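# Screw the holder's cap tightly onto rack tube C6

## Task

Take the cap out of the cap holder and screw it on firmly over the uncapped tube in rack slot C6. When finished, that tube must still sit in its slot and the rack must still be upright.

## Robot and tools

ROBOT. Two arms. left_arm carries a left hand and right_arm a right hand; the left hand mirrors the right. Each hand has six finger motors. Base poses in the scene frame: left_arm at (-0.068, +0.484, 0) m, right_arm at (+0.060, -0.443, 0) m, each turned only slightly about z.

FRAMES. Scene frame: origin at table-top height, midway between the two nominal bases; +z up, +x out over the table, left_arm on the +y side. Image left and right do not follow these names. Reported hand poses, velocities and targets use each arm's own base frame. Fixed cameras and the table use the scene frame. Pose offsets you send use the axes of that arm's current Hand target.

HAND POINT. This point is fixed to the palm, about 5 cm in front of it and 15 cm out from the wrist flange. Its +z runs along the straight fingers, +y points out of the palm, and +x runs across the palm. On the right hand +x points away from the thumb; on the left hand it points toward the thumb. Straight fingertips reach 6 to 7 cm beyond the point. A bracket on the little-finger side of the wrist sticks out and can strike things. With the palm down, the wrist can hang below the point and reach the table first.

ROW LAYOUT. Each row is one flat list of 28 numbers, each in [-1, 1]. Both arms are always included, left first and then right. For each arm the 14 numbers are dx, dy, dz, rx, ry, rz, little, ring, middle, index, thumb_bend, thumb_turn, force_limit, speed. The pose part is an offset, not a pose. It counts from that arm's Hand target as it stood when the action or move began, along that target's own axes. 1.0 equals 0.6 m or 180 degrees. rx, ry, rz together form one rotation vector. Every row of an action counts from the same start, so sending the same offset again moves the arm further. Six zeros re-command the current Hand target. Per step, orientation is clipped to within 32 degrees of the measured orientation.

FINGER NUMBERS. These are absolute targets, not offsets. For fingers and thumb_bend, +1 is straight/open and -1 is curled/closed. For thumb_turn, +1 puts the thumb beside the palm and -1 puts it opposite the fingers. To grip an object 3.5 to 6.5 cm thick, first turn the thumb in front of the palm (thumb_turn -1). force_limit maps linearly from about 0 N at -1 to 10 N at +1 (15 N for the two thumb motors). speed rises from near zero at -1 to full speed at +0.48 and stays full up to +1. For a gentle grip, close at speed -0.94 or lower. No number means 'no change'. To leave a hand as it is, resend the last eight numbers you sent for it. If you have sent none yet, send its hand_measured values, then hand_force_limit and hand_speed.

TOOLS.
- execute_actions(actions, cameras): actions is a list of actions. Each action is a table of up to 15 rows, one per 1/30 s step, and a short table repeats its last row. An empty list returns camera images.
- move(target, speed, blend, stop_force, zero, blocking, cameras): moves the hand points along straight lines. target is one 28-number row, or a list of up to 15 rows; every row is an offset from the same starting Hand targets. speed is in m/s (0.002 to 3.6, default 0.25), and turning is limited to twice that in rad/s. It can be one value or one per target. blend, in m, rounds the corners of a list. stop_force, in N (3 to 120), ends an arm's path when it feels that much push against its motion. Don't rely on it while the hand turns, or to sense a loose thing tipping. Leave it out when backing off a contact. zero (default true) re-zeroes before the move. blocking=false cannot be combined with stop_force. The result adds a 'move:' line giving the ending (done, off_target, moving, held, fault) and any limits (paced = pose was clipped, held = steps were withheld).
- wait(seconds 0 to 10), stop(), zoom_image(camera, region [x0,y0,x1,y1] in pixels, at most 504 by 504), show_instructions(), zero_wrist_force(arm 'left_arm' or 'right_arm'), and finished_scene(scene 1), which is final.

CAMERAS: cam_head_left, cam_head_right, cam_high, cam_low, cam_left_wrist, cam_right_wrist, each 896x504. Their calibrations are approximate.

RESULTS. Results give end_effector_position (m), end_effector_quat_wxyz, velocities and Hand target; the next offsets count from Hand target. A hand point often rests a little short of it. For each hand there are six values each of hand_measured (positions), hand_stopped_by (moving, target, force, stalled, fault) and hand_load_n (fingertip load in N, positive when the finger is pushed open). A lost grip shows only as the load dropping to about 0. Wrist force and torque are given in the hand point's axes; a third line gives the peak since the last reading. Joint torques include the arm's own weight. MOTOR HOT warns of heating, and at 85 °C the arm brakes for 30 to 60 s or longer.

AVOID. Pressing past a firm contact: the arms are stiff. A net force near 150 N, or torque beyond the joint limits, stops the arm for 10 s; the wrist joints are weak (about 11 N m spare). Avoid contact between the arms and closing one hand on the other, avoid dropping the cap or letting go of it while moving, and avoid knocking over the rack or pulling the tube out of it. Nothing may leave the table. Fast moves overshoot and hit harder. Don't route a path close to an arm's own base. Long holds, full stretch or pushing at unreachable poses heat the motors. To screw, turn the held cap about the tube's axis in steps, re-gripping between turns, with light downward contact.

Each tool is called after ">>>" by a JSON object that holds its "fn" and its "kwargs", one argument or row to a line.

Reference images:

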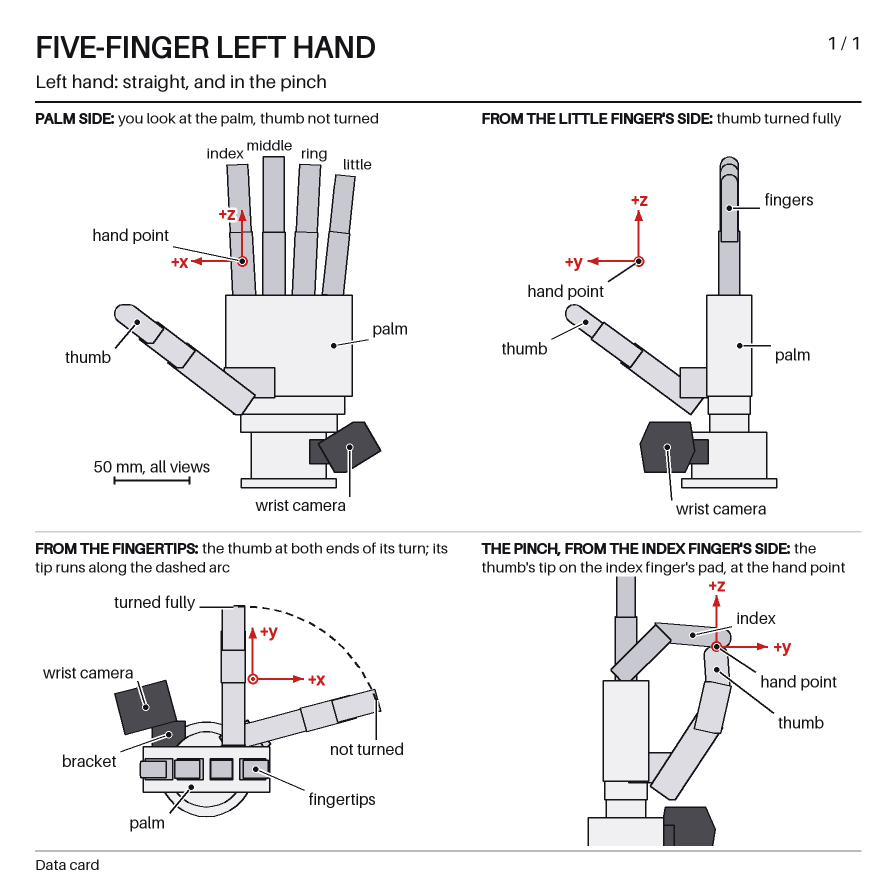

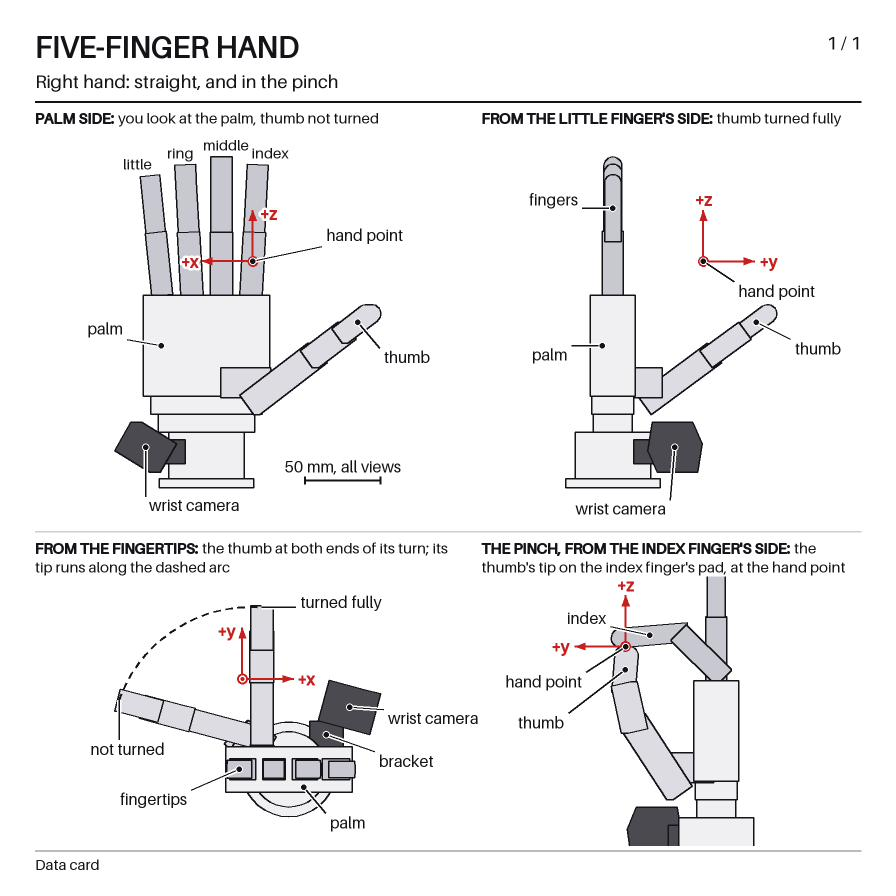

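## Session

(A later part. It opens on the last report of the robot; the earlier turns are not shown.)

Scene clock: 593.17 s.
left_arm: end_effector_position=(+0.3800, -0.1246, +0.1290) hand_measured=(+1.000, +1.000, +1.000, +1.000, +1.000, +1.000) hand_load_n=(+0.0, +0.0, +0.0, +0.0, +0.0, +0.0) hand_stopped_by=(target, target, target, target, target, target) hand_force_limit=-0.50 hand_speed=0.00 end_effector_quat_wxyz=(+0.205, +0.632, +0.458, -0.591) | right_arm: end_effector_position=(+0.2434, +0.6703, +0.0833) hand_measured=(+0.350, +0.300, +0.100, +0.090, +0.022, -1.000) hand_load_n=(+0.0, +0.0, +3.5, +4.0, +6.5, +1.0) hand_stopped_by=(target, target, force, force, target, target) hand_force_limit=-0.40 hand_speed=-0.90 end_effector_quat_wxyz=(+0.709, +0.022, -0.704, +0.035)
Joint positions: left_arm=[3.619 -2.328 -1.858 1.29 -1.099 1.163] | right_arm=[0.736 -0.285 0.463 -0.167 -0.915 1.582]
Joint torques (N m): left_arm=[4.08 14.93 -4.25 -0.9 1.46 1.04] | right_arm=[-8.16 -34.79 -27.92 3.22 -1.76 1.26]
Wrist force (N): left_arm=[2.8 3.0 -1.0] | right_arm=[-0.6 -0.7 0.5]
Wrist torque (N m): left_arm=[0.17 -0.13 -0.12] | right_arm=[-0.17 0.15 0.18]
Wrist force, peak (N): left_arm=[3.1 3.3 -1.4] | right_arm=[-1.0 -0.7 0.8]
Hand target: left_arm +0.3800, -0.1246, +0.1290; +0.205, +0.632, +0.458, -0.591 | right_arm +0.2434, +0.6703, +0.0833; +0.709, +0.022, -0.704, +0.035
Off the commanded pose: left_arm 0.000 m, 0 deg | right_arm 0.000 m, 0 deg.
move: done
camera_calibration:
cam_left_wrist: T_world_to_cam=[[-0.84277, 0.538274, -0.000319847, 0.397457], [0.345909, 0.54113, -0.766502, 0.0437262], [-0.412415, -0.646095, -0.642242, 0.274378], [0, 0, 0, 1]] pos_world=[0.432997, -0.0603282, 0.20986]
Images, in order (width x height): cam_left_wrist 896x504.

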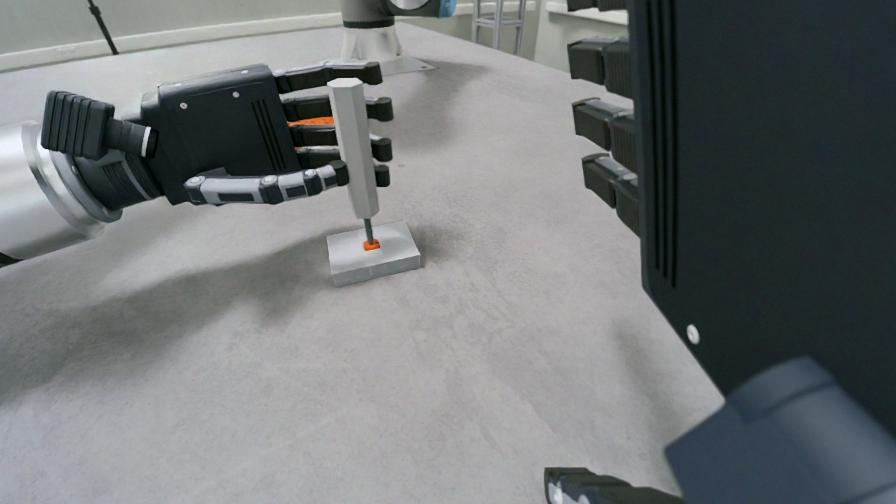

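>>> {"fn": "move", "kwargs": {
  "target": [0,0,0,0,0,0,1,1,1,1,1,1,-0.5,0,0,0,0,0,0,0,0.35,0.3,-0.14,-0.14,0.02,-1,0.3,-0.9],
  "cameras": ["cam_left_wrist"]
}}

>>> {"fn": "zoom_image", "kwargs": {
  "camera": "cam_left_wrist",
  "region": [280, 50, 440, 270]
}}

Scene clock: 595.20 s.
left_arm: end_effector_position=(+0.3800, -0.1246, +0.1290) hand_measured=(+1.000, +1.000, +1.000, +1.000, +1.000, +1.000) hand_load_n=(+0.0, +0.0, +0.0, +0.0, +0.0, +0.0) hand_stopped_by=(target, target, target, target, target, target) hand_force_limit=-0.50 hand_speed=0.00 end_effector_quat_wxyz=(+0.205, +0.632, +0.458, -0.591) | right_arm: end_effector_position=(+0.2434, +0.6703, +0.0833) hand_measured=(+0.350, +0.300, +0.084, +0.074, +0.024, -1.000) hand_load_n=(+0.0, +0.0, +7.5, +8.0, +14.0, +1.0) hand_stopped_by=(target, target, force, force, target, target) hand_force_limit=0.30 hand_speed=-0.90 end_effector_quat_wxyz=(+0.709, +0.022, -0.704, +0.035)
Joint positions: left_arm=[3.619 -2.328 -1.858 1.29 -1.099 1.163] | right_arm=[0.736 -0.285 0.463 -0.167 -0.915 1.582]
Joint torques (N m): left_arm=[3.34 14 -2.23 -1.58 0.97 1.14] | right_arm=[-7.62 -34.42 -24.67 2.01 -1.65 0.84]
Wrist force (N): left_arm=[3.0 3.0 -1.2] | right_arm=[-1.8 -0.3 0.6]
Wrist torque (N m): left_arm=[0.18 -0.16 -0.10] | right_arm=[-0.14 0.21 0.16]
Wrist force, peak (N): left_arm=[2.9 3.4 -1.2] | right_arm=[-1.8 -0.3 0.6]
Hand target: left_arm +0.3800, -0.1246, +0.1290; +0.205, +0.632, +0.458, -0.591 | right_arm +0.2434, +0.6703, +0.0833; +0.709, +0.022, -0.704, +0.035
Off the commanded pose: left_arm 0.000 m, 0 deg | right_arm 0.000 m, 0 deg.
move: done
camera_calibration:
cam_left_wrist: T_world_to_cam=[[-0.84277, 0.538274, -0.000319847, 0.397457], [0.345909, 0.54113, -0.766502, 0.0437262], [-0.412415, -0.646095, -0.642242, 0.274378], [0, 0, 0, 1]] pos_world=[0.432997, -0.0603282, 0.20986]
Images, in order (width x height): cam_left_wrist 896x504.

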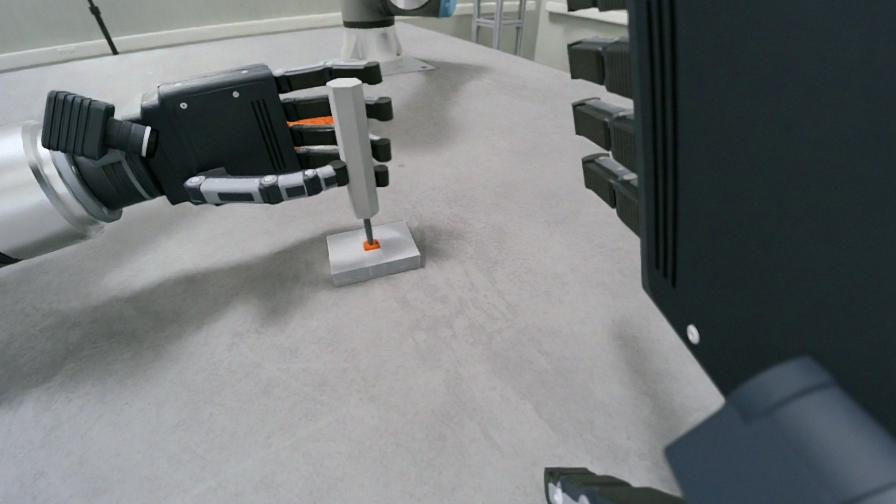

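Scaled by 2.291.

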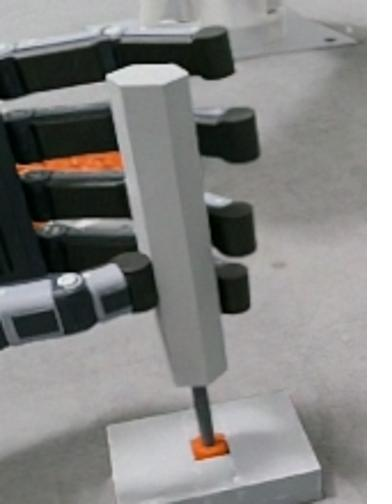

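>>> {"fn": "move", "kwargs": {
  "target": [0,0,0,0,0,0,1,1,1,1,1,1,-0.5,0,-0.012,0,0,0,0,0,0.35,0.3,-0.14,-0.14,0.02,-1,0.3,-0.9],
  "speed": 0.005,
  "stop_force": 7,
  "cameras": ["cam_left_wrist"]
}}

>>> {"fn": "zoom_image", "kwargs": {
  "camera": "cam_left_wrist",
  "region": [280, 50, 440, 270]
}}

Scene clock: 599.10 s.
left_arm: end_effector_position=(+0.3800, -0.1246, +0.1290) hand_measured=(+1.000, +1.000, +1.000, +1.000, +1.000, +1.000) hand_load_n=(+0.0, +0.0, +0.0, +0.0, +0.0, +0.0) hand_stopped_by=(target, target, target, target, target, target) hand_force_limit=-0.50 hand_speed=0.00 end_effector_quat_wxyz=(+0.205, +0.632, +0.458, -0.591) | right_arm: end_effector_position=(+0.2434, +0.6703, +0.0820) hand_measured=(+0.350, +0.300, +0.084, +0.074, +0.024, -1.000) hand_load_n=(+0.0, +0.0, +8.0, +7.0, +13.5, -2.5) hand_stopped_by=(target, target, force, force, target, target) hand_force_limit=0.30 hand_speed=-0.90 end_effector_quat_wxyz=(+0.709, +0.022, -0.704, +0.035)
Joint positions: left_arm=[3.619 -2.328 -1.858 1.29 -1.099 1.163] | right_arm=[0.736 -0.284 0.464 -0.169 -0.915 1.582]
Joint torques (N m): left_arm=[1.73 15.18 2.07 -2.2 0.63 0.94] | right_arm=[-7.13 -69.86 -27.94 1.59 -1.49 0.05]
Wrist force (N): left_arm=[2.6 3.2 -1.2] | right_arm=[6.9 -0.3 0.3]
Wrist torque (N m): left_arm=[0.22 -0.11 -0.13] | right_arm=[-0.15 0.20 0.31]
Wrist force, peak (N): left_arm=[3.2 3.2 -1.2] | right_arm=[7.2 -0.6 0.1]
Hand target: left_arm +0.3800, -0.1246, +0.1290; +0.205, +0.632, +0.458, -0.591 | right_arm +0.2434, +0.6703, +0.0820; +0.709, +0.022, -0.704, +0.035 (not the last commanded pose)
Off the commanded pose: left_arm 0.000 m, 0 deg | right_arm 0.006 m, 0 deg.
move: contact (right_arm)
camera_calibration:
cam_left_wrist: T_world_to_cam=[[-0.84277, 0.538274, -0.000319847, 0.397457], [0.345909, 0.54113, -0.766502, 0.0437262], [-0.412415, -0.646095, -0.642242, 0.274378], [0, 0, 0, 1]] pos_world=[0.432997, -0.0603282, 0.20986]
Images, in order (width x height): cam_left_wrist 896x504.

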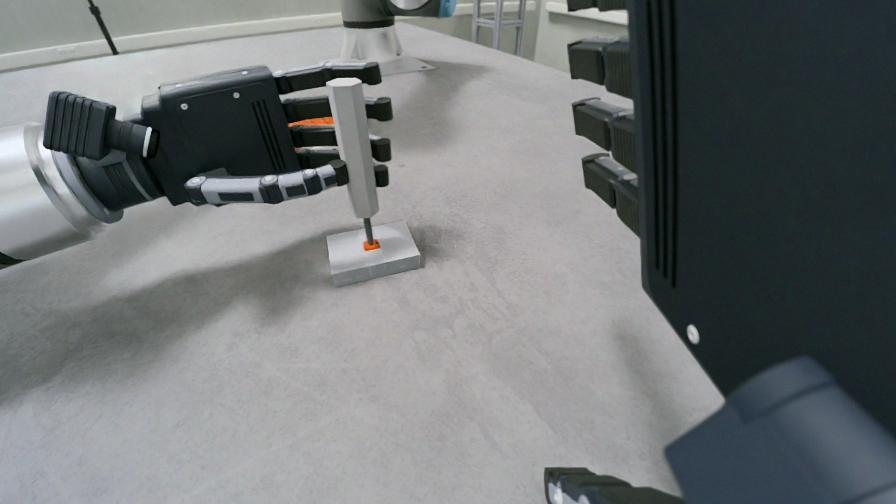

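Scaled by 2.291.

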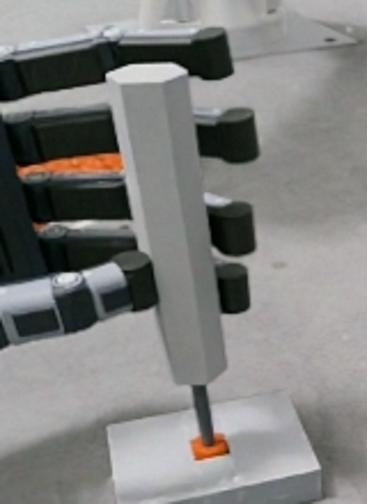

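>>> {"fn": "move", "kwargs": {
  "target": [0,0,0,0,0,0,1,1,1,1,1,1,-0.5,0,0.025,0,0,0,0,0,0.35,0.3,-0.14,-0.14,0.02,-1,0.3,-0.9],
  "speed": 0.02,
  "cameras": ["cam_left_wrist"]
}}

>>> {"fn": "zoom_image", "kwargs": {
  "camera": "cam_left_wrist",
  "region": [280, 50, 440, 270]
}}

Scene clock: 601.57 s.
left_arm: end_effector_position=(+0.3800, -0.1246, +0.1290) hand_measured=(+1.000, +1.000, +1.000, +1.000, +1.000, +1.000) hand_load_n=(+0.0, +0.0, +0.0, +0.0, +0.0, +0.0) hand_stopped_by=(target, target, target, target, target, target) hand_force_limit=-0.50 hand_speed=0.00 end_effector_quat_wxyz=(+0.205, +0.632, +0.458, -0.591) | right_arm: end_effector_position=(+0.2435, +0.6706, +0.0973) hand_measured=(+0.350, +0.300, +0.084, +0.074, +0.024, -1.000) hand_load_n=(+0.0, +0.0, +6.5, +8.5, +14.0, +0.0) hand_stopped_by=(target, target, force, force, target, target) hand_force_limit=0.30 hand_speed=-0.90 end_effector_quat_wxyz=(+0.709, +0.022, -0.704, +0.035)
Joint positions: left_arm=[3.619 -2.328 -1.858 1.29 -1.099 1.163] | right_arm=[0.736 -0.296 0.449 -0.142 -0.915 1.582]
Joint torques (N m): left_arm=[0.76 14.6 4.46 -2.85 0.39 1.13] | right_arm=[10.94 -61.63 -16.97 -0.33 1.76 0.44]
Wrist force (N): left_arm=[2.9 3.0 -1.3] | right_arm=[-1.5 -0.2 0.5]
Wrist torque (N m): left_arm=[0.20 -0.15 -0.12] | right_arm=[-0.13 0.15 0.28]
Wrist force, peak (N): left_arm=[3.2 3.1 -1.2] | right_arm=[6.9 -0.4 0.0]
Hand target: left_arm +0.3800, -0.1246, +0.1290; +0.205, +0.632, +0.458, -0.591 | right_arm +0.2435, +0.6706, +0.0970; +0.709, +0.022, -0.704, +0.035
Off the commanded pose: left_arm 0.000 m, 0 deg | right_arm 0.000 m, 0 deg.
move: done
camera_calibration:
cam_left_wrist: T_world_to_cam=[[-0.84277, 0.538274, -0.000319847, 0.397457], [0.345909, 0.54113, -0.766502, 0.0437262], [-0.412415, -0.646095, -0.642242, 0.274378], [0, 0, 0, 1]] pos_world=[0.432997, -0.0603282, 0.20986]
Images, in order (width x height): cam_left_wrist 896x504.

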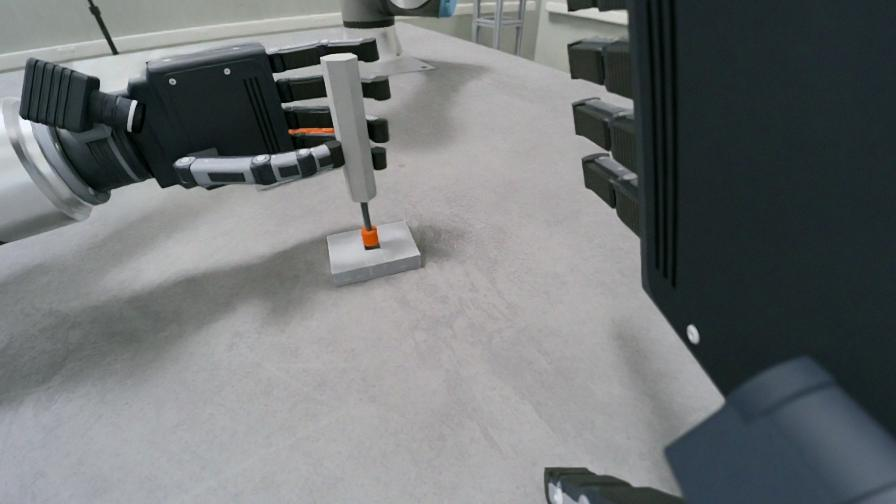

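Scaled by 2.291.

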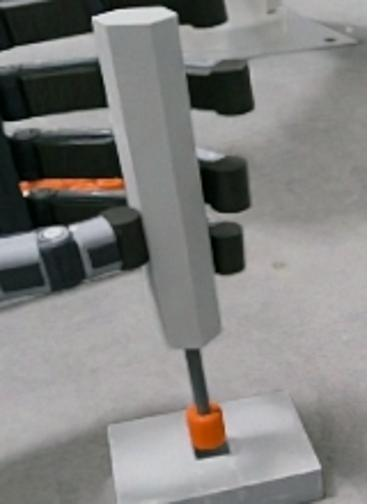

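>>> {"fn": "move", "kwargs": {
  "target": [
    [0,0,0,0,0,0,1,1,1,1,1,1,-0.5,0,0.2,0,0,0,0,0,0.35,0.3,-0.14,-0.14,0.02,-1,0.3,-0.9],
    [0,0,0,0,0,0,1,1,1,1,1,1,-0.5,0,0.2012,-0.3755,0.0477,0,0,0,0.35,0.3,-0.14,-0.14,0.02,-1,0.3,-0.9]
  ],
  "speed": 0.12,
  "blend": [0.04, 0],
  "cameras": ["cam_left_wrist", "cam_head_left", "cam_low"]
}}

Scene clock: 613.77 s.
left_arm: end_effector_position=(+0.3800, -0.1246, +0.1290) hand_measured=(+1.000, +1.000, +1.000, +1.000, +1.000, +1.000) hand_load_n=(+0.0, -0.5, +0.0, +0.0, +0.0, +0.0) hand_stopped_by=(target, target, target, target, target, target) hand_force_limit=-0.50 hand_speed=0.00 end_effector_quat_wxyz=(+0.205, +0.632, +0.458, -0.591) | right_arm: end_effector_position=(+0.2341, +0.4461, +0.2222) hand_measured=(+0.350, +0.300, +0.084, +0.074, +0.024, -1.000) hand_load_n=(+0.0, +0.0, +6.5, +9.0, +14.0, +0.5) hand_stopped_by=(target, target, force, force, target, target) hand_force_limit=0.30 hand_speed=-0.90 end_effector_quat_wxyz=(+0.709, +0.022, -0.704, +0.035)
Joint positions: left_arm=[3.619 -2.328 -1.858 1.29 -1.099 1.163] | right_arm=[0.483 -0.915 1.301 -0.377 -1.168 1.585]
Joint torques (N m): left_arm=[-1.09 15.45 9.35 -3.99 -0.46 1.06] | right_arm=[0.37 -26.35 -8.16 3.62 0.13 0.85]
Wrist force (N): left_arm=[2.9 3.0 -1.1] | right_arm=[-1.7 -0.3 0.8]
Wrist torque (N m): left_arm=[0.18 -0.16 -0.11] | right_arm=[-0.16 0.15 0.17]
Wrist force, peak (N): left_arm=[3.1 3.2 -1.2] | right_arm=[-3.8 -0.5 0.8]
Hand target: left_arm +0.3800, -0.1246, +0.1290; +0.205, +0.632, +0.458, -0.591 | right_arm +0.2340, +0.4461, +0.2221; +0.709, +0.022, -0.704, +0.035
Off the commanded pose: left_arm 0.000 m, 0 deg | right_arm 0.000 m, 0 deg.
move: done
camera_calibration:
cam_left_wrist: T_world_to_cam=[[-0.842792, 0.53824, -0.0003552, 0.397472], [0.345887, 0.541094, -0.766537, 0.043741], [-0.412389, -0.646154, -0.6422, 0.274354], [0, 0, 0, 1]] pos_world=[0.432997, -0.060328, 0.209861]
Images, in order (width x height): cam_head_left 896x504, cam_low 896x504, cam_left_wrist 896x504.

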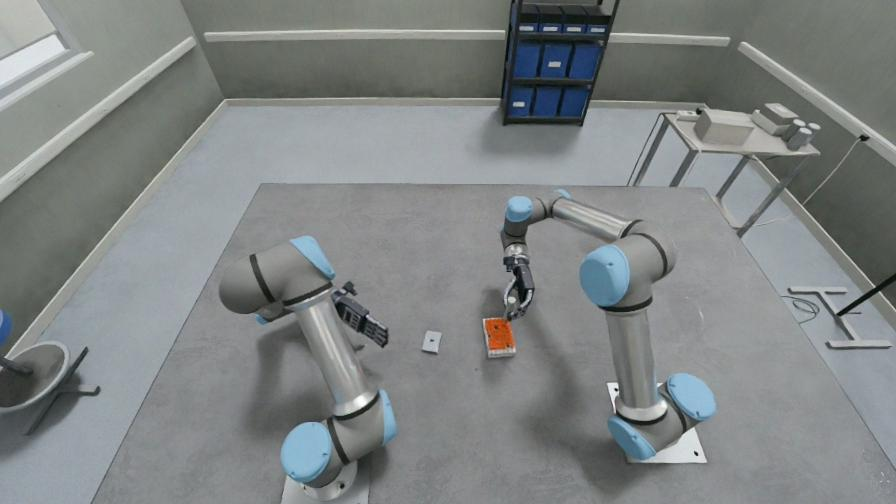

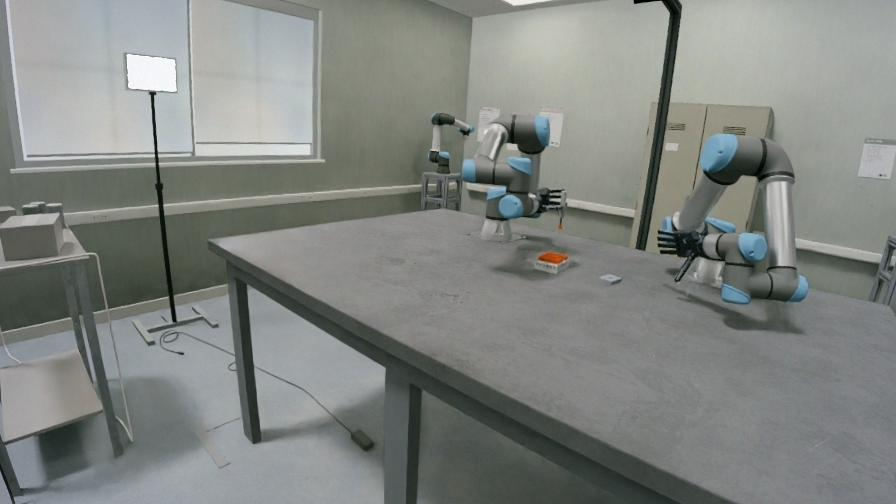

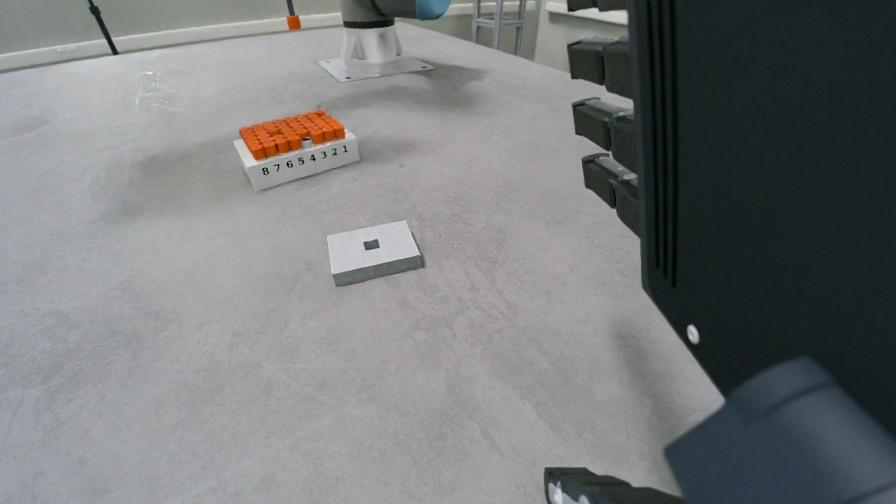

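>>> {"fn": "move", "kwargs": {
  "target": [-0.1631,0.3104,0.2978,0.1816,0.0549,0.0423,1,1,1,1,1,1,-0.5,0,0,0,0,0,0,0,0.35,0.3,-0.14,-0.14,0.02,-1,0.3,-0.9],
  "speed": 0.2,
  "cameras": ["cam_left_wrist"]
}}

Scene clock: 622.53 s.
left_arm: end_effector_position=(+0.4445, -0.3929, +0.1288) hand_measured=(+1.000, +1.000, +1.000, +1.000, +1.000, +1.000) hand_load_n=(+0.0, +0.0, +0.0, +0.0, +0.0, +0.0) hand_stopped_by=(target, target, target, target, target, target) hand_force_limit=-0.50 hand_speed=0.00 end_effector_quat_wxyz=(+0.018, +0.740, +0.247, -0.625) | right_arm: end_effector_position=(+0.2340, +0.4461, +0.2221) hand_measured=(+0.350, +0.300, +0.084, +0.074, +0.024, -1.000) hand_load_n=(+0.0, +0.0, +6.5, +9.0, +14.0, +0.5) hand_stopped_by=(target, target, force, force, target, target) hand_force_limit=0.30 hand_speed=-0.90 end_effector_quat_wxyz=(+0.709, +0.022, -0.704, +0.035)
Joint positions: left_arm=[2.942 -2.696 -1.02 0.83 -1.035 1.145] | right_arm=[0.483 -0.915 1.301 -0.377 -1.168 1.585]
Joint torques (N m): left_arm=[-5.2 73.06 29.93 -4.5 1.87 -0.76] | right_arm=[-8.21 -24.61 -4.53 -0.04 -1.76 -1.3]
Wrist force (N): left_arm=[2.7 3.2 -1.0] | right_arm=[-1.8 -0.5 0.6]
Wrist torque (N m): left_arm=[0.21 -0.12 -0.15] | right_arm=[-0.17 0.20 0.15]
Wrist force, peak (N): left_arm=[0.8 7.7 3.0] | right_arm=[-2.3 -0.4 0.9]
Hand target: left_arm +0.4446, -0.3929, +0.1290; +0.018, +0.740, +0.247, -0.625 | right_arm +0.2340, +0.4461, +0.2221; +0.709, +0.022, -0.704, +0.035
Off the commanded pose: left_arm 0.000 m, 0 deg | right_arm 0.000 m, 0 deg.
move: done
camera_calibration:
cam_left_wrist: T_world_to_cam=[[-0.381801, 0.924245, -0.000371709, 0.54306], [0.593549, 0.244884, -0.766636, -0.0600905], [-0.708468, -0.292923, -0.642082, 0.39781], [0, 0, 0, 1]] pos_world=[0.524843, -0.370677, 0.209561]
Images, in order (width x height): cam_left_wrist 896x504.

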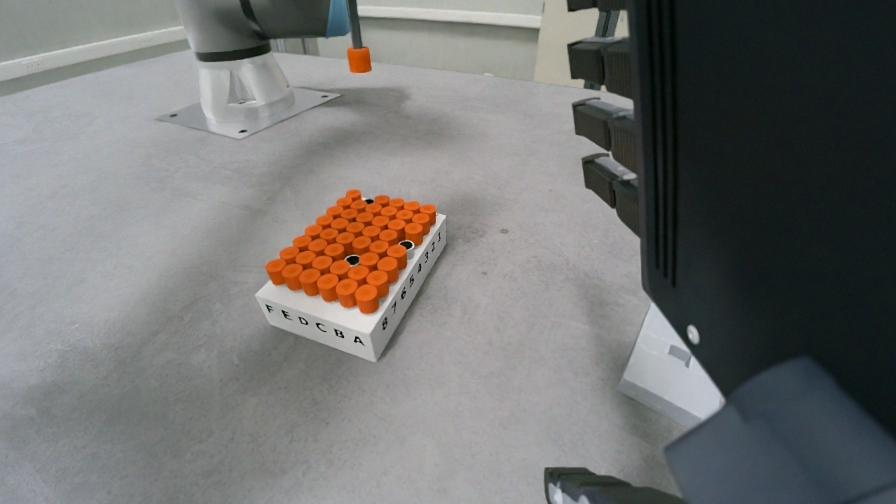

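>>> {"fn": "zoom_image", "kwargs": {
  "camera": "cam_left_wrist",
  "region": [250, 170, 460, 370]
}}

>>> {"fn": "zoom_image", "kwargs": {
  "camera": "cam_left_wrist",
  "region": [300, 0, 430, 90]
}}

Scaled by 2.400.

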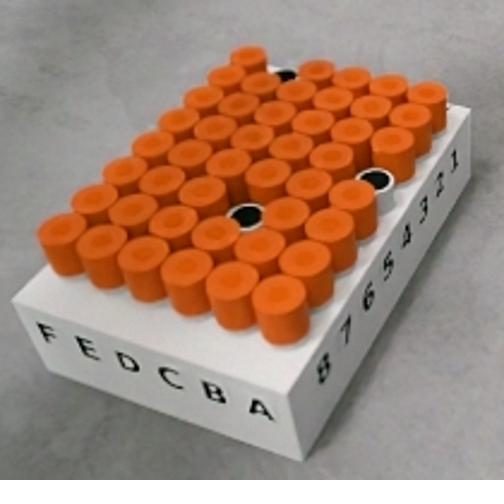

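Scaled by 3.877.

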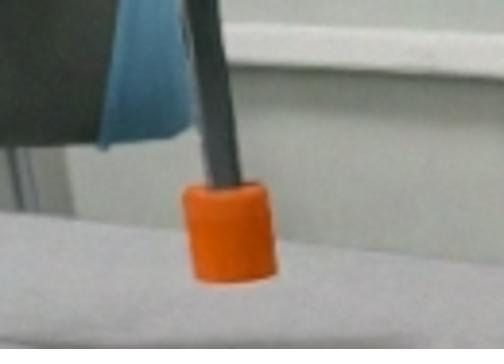

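>>> {"fn": "execute_actions", "kwargs": {
  "actions": [],
  "cameras": ["cam_head_left", "cam_head_right", "cam_high"]
}}

>>> {"fn": "zoom_image", "kwargs": {
  "camera": "cam_head_left",
  "region": [440, 230, 580, 370]
}}

>>> {"fn": "zoom_image", "kwargs": {
  "camera": "cam_head_right",
  "region": [370, 230, 510, 370]
}}

>>> {"fn": "zoom_image", "kwargs": {
  "camera": "cam_high",
  "region": [360, 120, 520, 280]
}}

Scene clock: 639.40 s.
left_arm: end_effector_position=(+0.4446, -0.3929, +0.1290) hand_measured=(+1.000, +1.000, +1.000, +1.000, +1.000, +1.000) hand_load_n=(+0.0, +0.0, +0.0, +0.0, +0.0, +0.0) hand_stopped_by=(target, target, target, target, target, target) hand_force_limit=-0.50 hand_speed=0.00 end_effector_quat_wxyz=(+0.018, +0.740, +0.247, -0.625) | right_arm: end_effector_position=(+0.2340, +0.4461, +0.2221) hand_measured=(+0.350, +0.300, +0.084, +0.074, +0.024, -1.000) hand_load_n=(+0.0, +0.0, +7.0, +9.0, +14.0, +0.0) hand_stopped_by=(target, target, force, force, target, target) hand_force_limit=0.30 hand_speed=-0.90 end_effector_quat_wxyz=(+0.709, +0.022, -0.704, +0.035)
Joint positions: left_arm=[2.942 -2.696 -1.02 0.83 -1.035 1.145] | right_arm=[0.483 -0.915 1.301 -0.377 -1.168 1.585]
Joint velocities: within noise
Joint torques (N m): left_arm=[-4.78 78.92 30.94 -4.23 1.85 -0.96] | right_arm=[-8.57 -23 -6.08 0.63 -1.77 -1.08]
Wrist force (N): left_arm=[2.7 3.0 -1.1] | right_arm=[-1.5 -0.4 0.7]
Wrist torque (N m): left_arm=[0.20 -0.12 -0.15] | right_arm=[-0.17 0.14 0.16]
Wrist force, peak (N): left_arm=[2.8 3.4 -1.1] | right_arm=[-2.1 -0.8 0.7]
Hand target: left_arm +0.4446, -0.3929, +0.1290; +0.018, +0.740, +0.247, -0.625 | right_arm +0.2340, +0.4461, +0.2221; +0.709, +0.022, -0.704, +0.035
Off the commanded pose: left_arm 0.000 m, 0 deg | right_arm 0.000 m, 0 deg.
Images, in order (width x height): cam_head_left 896x504, cam_head_right 896x504, cam_high 896x504.

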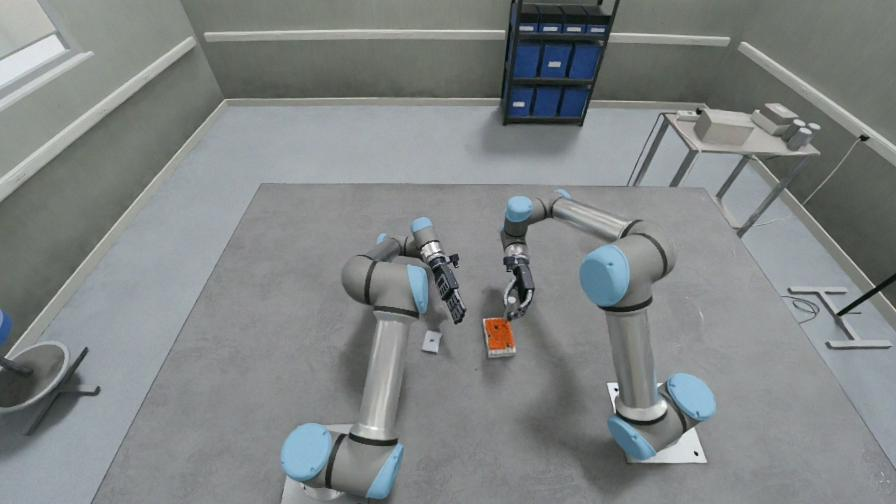

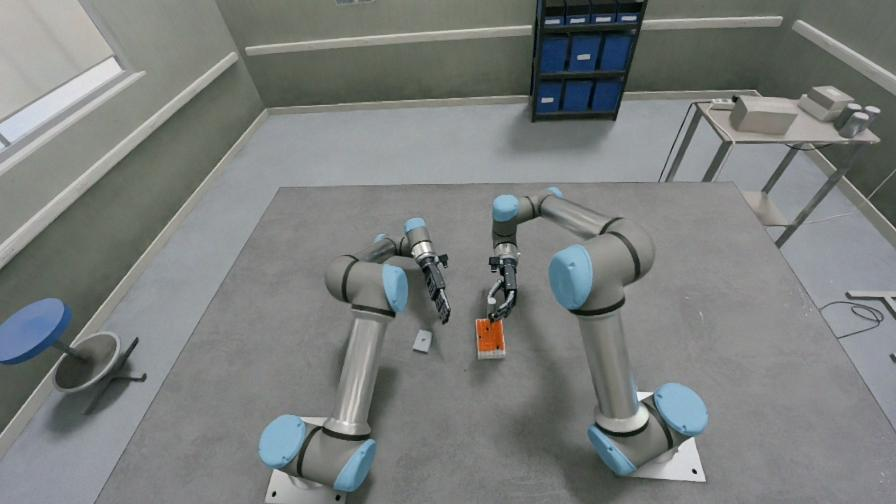

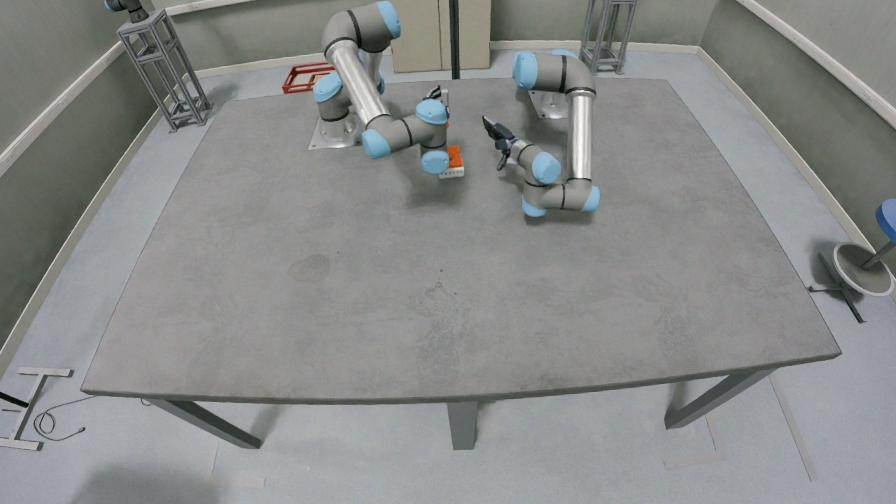

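Scaled by 3.600.

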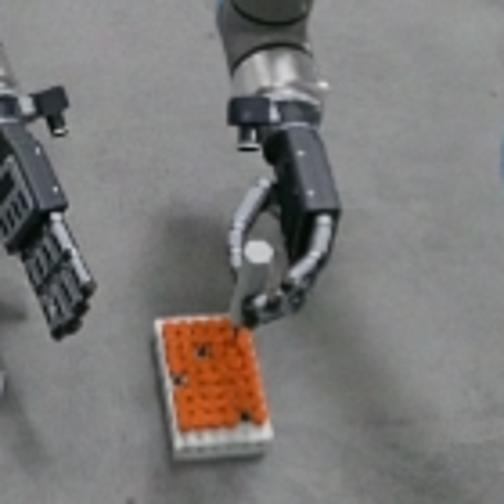

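Scaled by 3.600.

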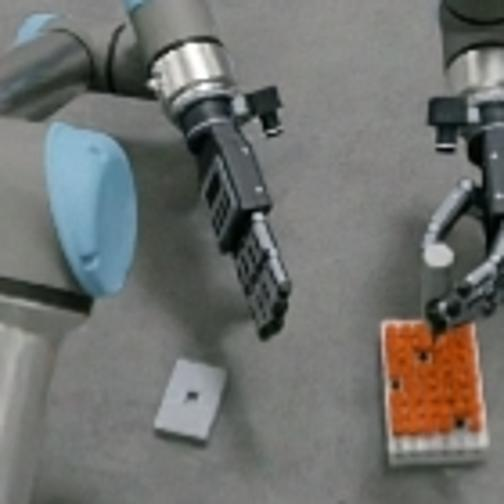

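Scaled by 3.150.

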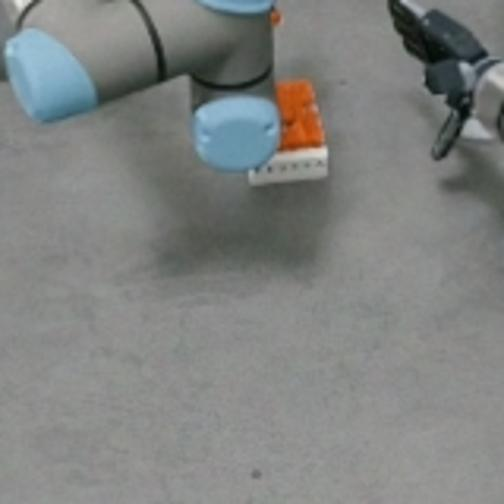

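>>> {"fn": "move", "kwargs": {
  "target": [
    [0,0,0,0,0,0,1,1,1,1,1,1,-0.5,0,0.0008,0.0098,-0.0777,0,0,0,0.35,0.3,-0.14,-0.14,0.02,-1,0.3,-0.9],
    [0,0,0,0,0,0,1,1,1,1,1,1,-0.5,0,-0.1242,0.0122,-0.0787,0,0,0,0.35,0.3,-0.14,-0.14,0.02,-1,0.3,-0.9]
  ],
  "speed": 0.08,
  "blend": [0.02, 0],
  "cameras": ["cam_left_wrist"]
}}

>>> {"fn": "zoom_image", "kwargs": {
  "camera": "cam_left_wrist",
  "region": [250, 130, 460, 330]
}}

Scene clock: 648.63 s.
left_arm: end_effector_position=(+0.4446, -0.3929, +0.1290) hand_measured=(+1.000, +1.000, +1.000, +1.000, +1.000, +1.000) hand_load_n=(+0.0, +0.0, +0.0, +0.0, +0.0, +0.0) hand_stopped_by=(target, target, target, target, target, target) hand_force_limit=-0.50 hand_speed=0.00 end_effector_quat_wxyz=(+0.018, +0.740, +0.247, -0.625) | right_arm: end_effector_position=(+0.2799, +0.4557, +0.1469) hand_measured=(+0.350, +0.300, +0.084, +0.074, +0.024, -1.000) hand_load_n=(+0.0, +0.0, +7.0, +8.5, +14.0, +0.0) hand_stopped_by=(target, target, force, force, target, target) hand_force_limit=0.30 hand_speed=-0.90 end_effector_quat_wxyz=(+0.709, +0.022, -0.704, +0.035)
Joint positions: left_arm=[2.942 -2.696 -1.02 0.83 -1.035 1.145] | right_arm=[0.464 -0.741 1.199 -0.448 -1.188 1.586]
Joint torques (N m): left_arm=[-4.93 76.22 30.57 -4.48 1.33 -0.88] | right_arm=[9.28 -65.98 -25.08 4.38 1.96 0.96]
Wrist force (N): left_arm=[2.6 2.9 -1.1] | right_arm=[-1.8 -0.4 0.8]
Wrist torque (N m): left_arm=[0.18 -0.10 -0.16] | right_arm=[-0.17 0.15 0.18]
Wrist force, peak (N): left_arm=[2.8 3.3 -1.3] | right_arm=[-3.1 -0.3 0.9]
Hand target: left_arm +0.4446, -0.3929, +0.1290; +0.018, +0.740, +0.247, -0.625 | right_arm +0.2800, +0.4558, +0.1470; +0.709, +0.022, -0.704, +0.035
Off the commanded pose: left_arm 0.000 m, 0 deg | right_arm 0.000 m, 0 deg.
move: done
camera_calibration:
cam_left_wrist: T_world_to_cam=[[-0.381804, 0.924243, -0.000425525, 0.543165], [0.593661, 0.244888, -0.766549, -0.0599879], [-0.708373, -0.292924, -0.642186, 0.397881], [0, 0, 0, 1]] pos_world=[0.524843, -0.370777, 0.209761]
Images, in order (width x height): cam_left_wrist 896x504.

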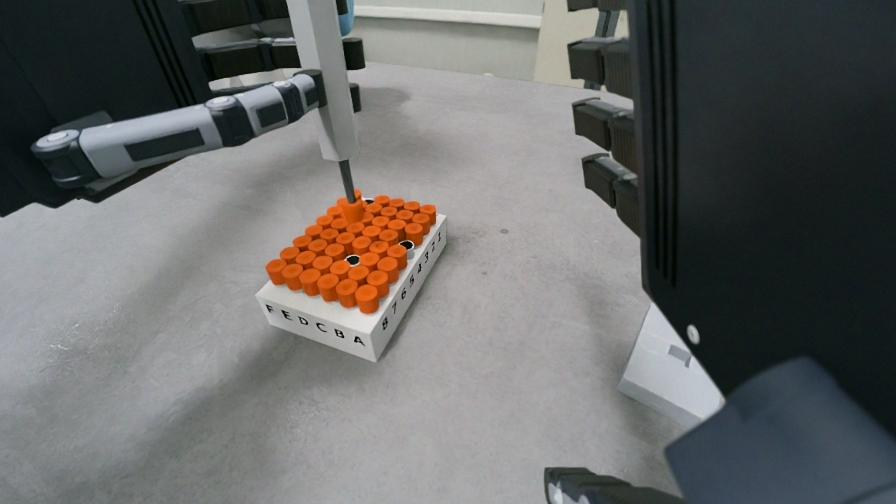

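Scaled by 2.400.

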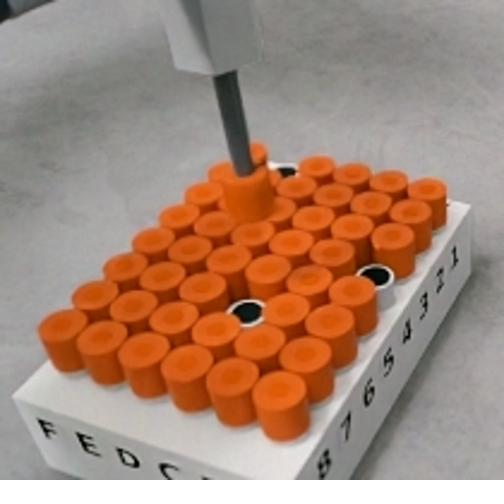

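>>> {"fn": "move", "kwargs": {
  "target": [0.0235,-0.1037,0.0337,-0.1816,-0.0549,-0.0423,1,1,1,1,1,1,-0.5,0,0,-0.0117,-0.0065,0,0,-0.0073,0.35,0.3,-0.14,-0.14,0.02,-1,0.3,-0.9],
  "speed": 0.1,
  "cameras": ["cam_left_wrist"]
}}

>>> {"fn": "zoom_image", "kwargs": {
  "camera": "cam_left_wrist",
  "region": [260, 130, 470, 330]
}}

Scene clock: 659.83 s.
left_arm: end_effector_position=(+0.4033, -0.3403, +0.1291) hand_measured=(+1.000, +1.000, +1.000, +1.000, +1.000, +1.000) hand_load_n=(+0.0, +0.0, +0.0, +0.0, +0.0, +0.0) hand_stopped_by=(target, target, target, target, target, target) hand_force_limit=-0.50 hand_speed=0.00 end_effector_quat_wxyz=(+0.205, +0.632, +0.458, -0.591) | right_arm: end_effector_position=(+0.2844, +0.4491, +0.1471) hand_measured=(+0.350, +0.300, +0.084, +0.074, +0.024, -1.000) hand_load_n=(+0.0, +0.0, +7.0, +9.0, +14.0, +0.0) hand_stopped_by=(target, target, force, force, target, target) hand_force_limit=0.30 hand_speed=-0.90 end_effector_quat_wxyz=(+0.710, +0.030, -0.703, +0.027)
Joint positions: left_arm=[3.167 -2.372 -1.733 1.323 -0.667 0.99] | right_arm=[0.451 -0.742 1.204 -0.452 -1.201 1.563]
Joint torques (N m): left_arm=[-2.89 15.45 20.38 -2.8 -1.51 0.91] | right_arm=[-3.74 -67.95 -4.74 -0.03 -0.67 0.54]
Wrist force (N): left_arm=[2.7 3.0 -1.1] | right_arm=[-2.0 -0.4 0.8]
Wrist torque (N m): left_arm=[0.19 -0.12 -0.13] | right_arm=[-0.17 0.18 0.26]
Wrist force, peak (N): left_arm=[2.4 4.2 -0.4] | right_arm=[-2.2 -0.5 0.7]
Hand target: left_arm +0.4033, -0.3403, +0.1290; +0.205, +0.632, +0.458, -0.591 | right_arm +0.2844, +0.4491, +0.1471; +0.710, +0.030, -0.703, +0.027
Off the commanded pose: left_arm 0.000 m, 0 deg | right_arm 0.000 m, 0 deg.
move: done
camera_calibration:
cam_left_wrist: T_world_to_cam=[[-0.842796, 0.538233, -0.00047392, 0.533232], [0.346005, 0.54112, -0.766466, 0.152411], [-0.412281, -0.646138, -0.642285, 0.144624], [0, 0, 0, 1]] pos_world=[0.456296, -0.276028, 0.209961]
Images, in order (width x height): cam_left_wrist 896x504.

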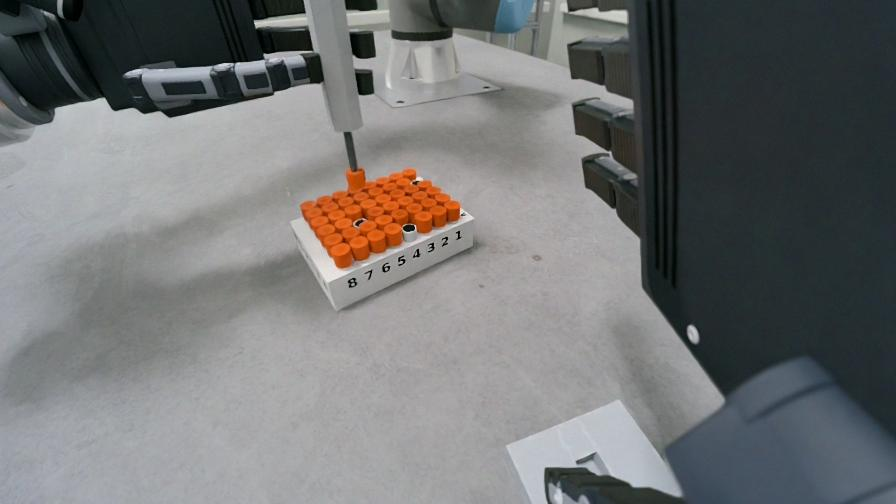

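Scaled by 2.400.

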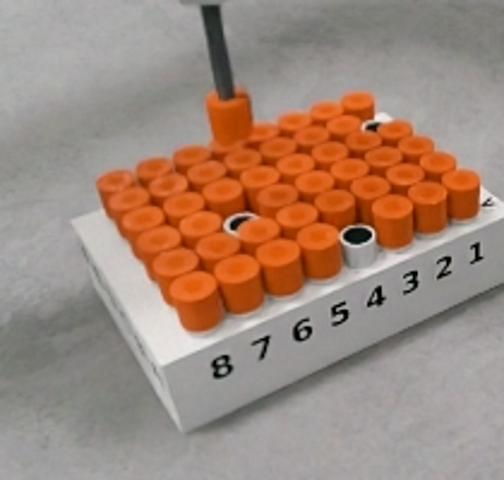

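>>> {"fn": "zoom_image", "kwargs": {
  "camera": "cam_left_wrist",
  "region": [330, 120, 400, 210]
}}

Scaled by 5.600.

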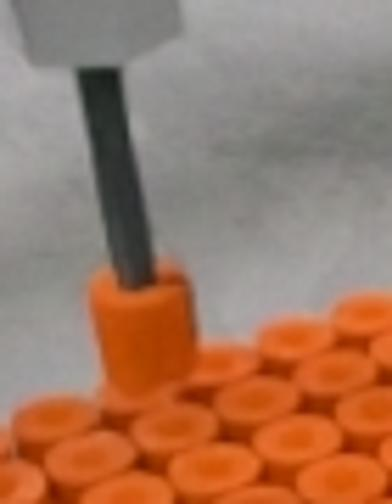

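>>> {"fn": "move", "kwargs": {
  "target": [-0.0377,0.1001,0.0317,0.1816,0.0549,0.0423,1,1,1,1,1,1,-0.5,0,-0.03,0.0037,-0.005,0,0,0,0.35,0.3,-0.14,-0.14,0.02,-1,0.3,-0.9],
  "speed": 0.1,
  "cameras": ["cam_left_wrist"]
}}

>>> {"fn": "zoom_image", "kwargs": {
  "camera": "cam_left_wrist",
  "region": [290, 180, 410, 310]
}}

Scene clock: 679.87 s.
left_arm: end_effector_position=(+0.4446, -0.3929, +0.1288) hand_measured=(+1.000, +1.000, +1.000, +1.000, +1.000, +1.000) hand_load_n=(+0.5, +0.0, +0.0, +0.0, +0.0, +0.0) hand_stopped_by=(target, target, target, target, target, target) hand_force_limit=-0.50 hand_speed=0.00 end_effector_quat_wxyz=(+0.018, +0.740, +0.247, -0.625) | right_arm: end_effector_position=(+0.2871, +0.4516, +0.1290) hand_measured=(+0.350, +0.300, +0.084, +0.074, +0.024, -1.000) hand_load_n=(+0.0, +0.0, +7.0, +9.0, +14.0, +0.0) hand_stopped_by=(target, target, force, force, target, target) hand_force_limit=0.30 hand_speed=-0.90 end_effector_quat_wxyz=(+0.710, +0.030, -0.703, +0.027)
Joint positions: left_arm=[2.942 -2.696 -1.019 0.83 -1.035 1.145] | right_arm=[0.453 -0.713 1.2 -0.477 -1.199 1.563]
Joint torques (N m): left_arm=[2.41 78.14 8.54 -1.93 0.84 -0.83] | right_arm=[8.82 -40.26 -24.58 1.72 1.95 -1.37]
Wrist force (N): left_arm=[2.7 3.0 -1.1] | right_arm=[-1.8 -0.5 0.8]
Wrist torque (N m): left_arm=[0.18 -0.11 -0.23] | right_arm=[-0.18 0.16 0.27]
Wrist force, peak (N): left_arm=[3.0 3.2 -2.3] | right_arm=[-2.2 -0.6 0.8]
Hand target: left_arm +0.4446, -0.3929, +0.1290; +0.018, +0.740, +0.247, -0.625 | right_arm +0.2871, +0.4516, +0.1291; +0.710, +0.030, -0.703, +0.027
Off the commanded pose: left_arm 0.000 m, 0 deg | right_arm 0.000 m, 0 deg.
move: done
camera_calibration:
cam_left_wrist: T_world_to_cam=[[-0.381801, 0.924245, -0.000371909, 0.543191], [0.593496, 0.244862, -0.766684, -0.0600187], [-0.708513, -0.292942, -0.642024, 0.397921], [0, 0, 0, 1]] pos_world=[0.524944, -0.370777, 0.209661]
Images, in order (width x height): cam_left_wrist 896x504.

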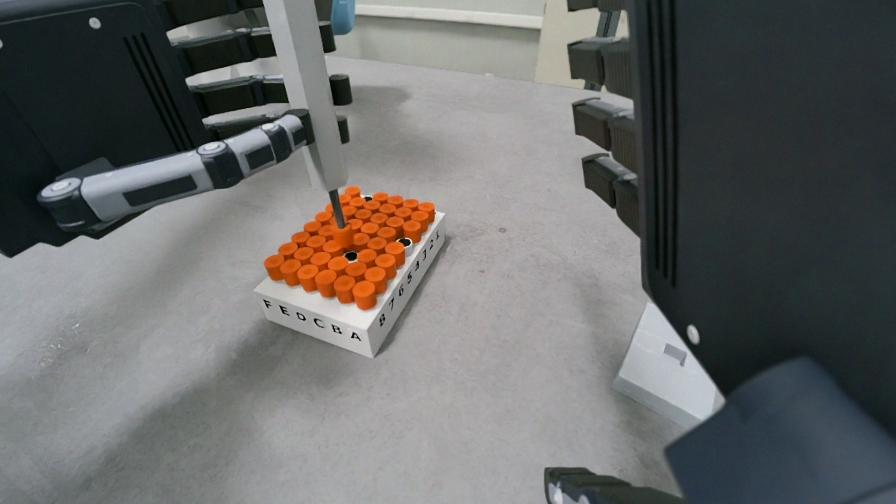

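Scaled by 3.877.

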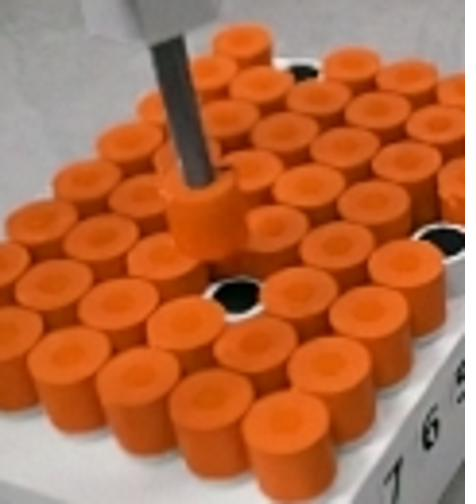

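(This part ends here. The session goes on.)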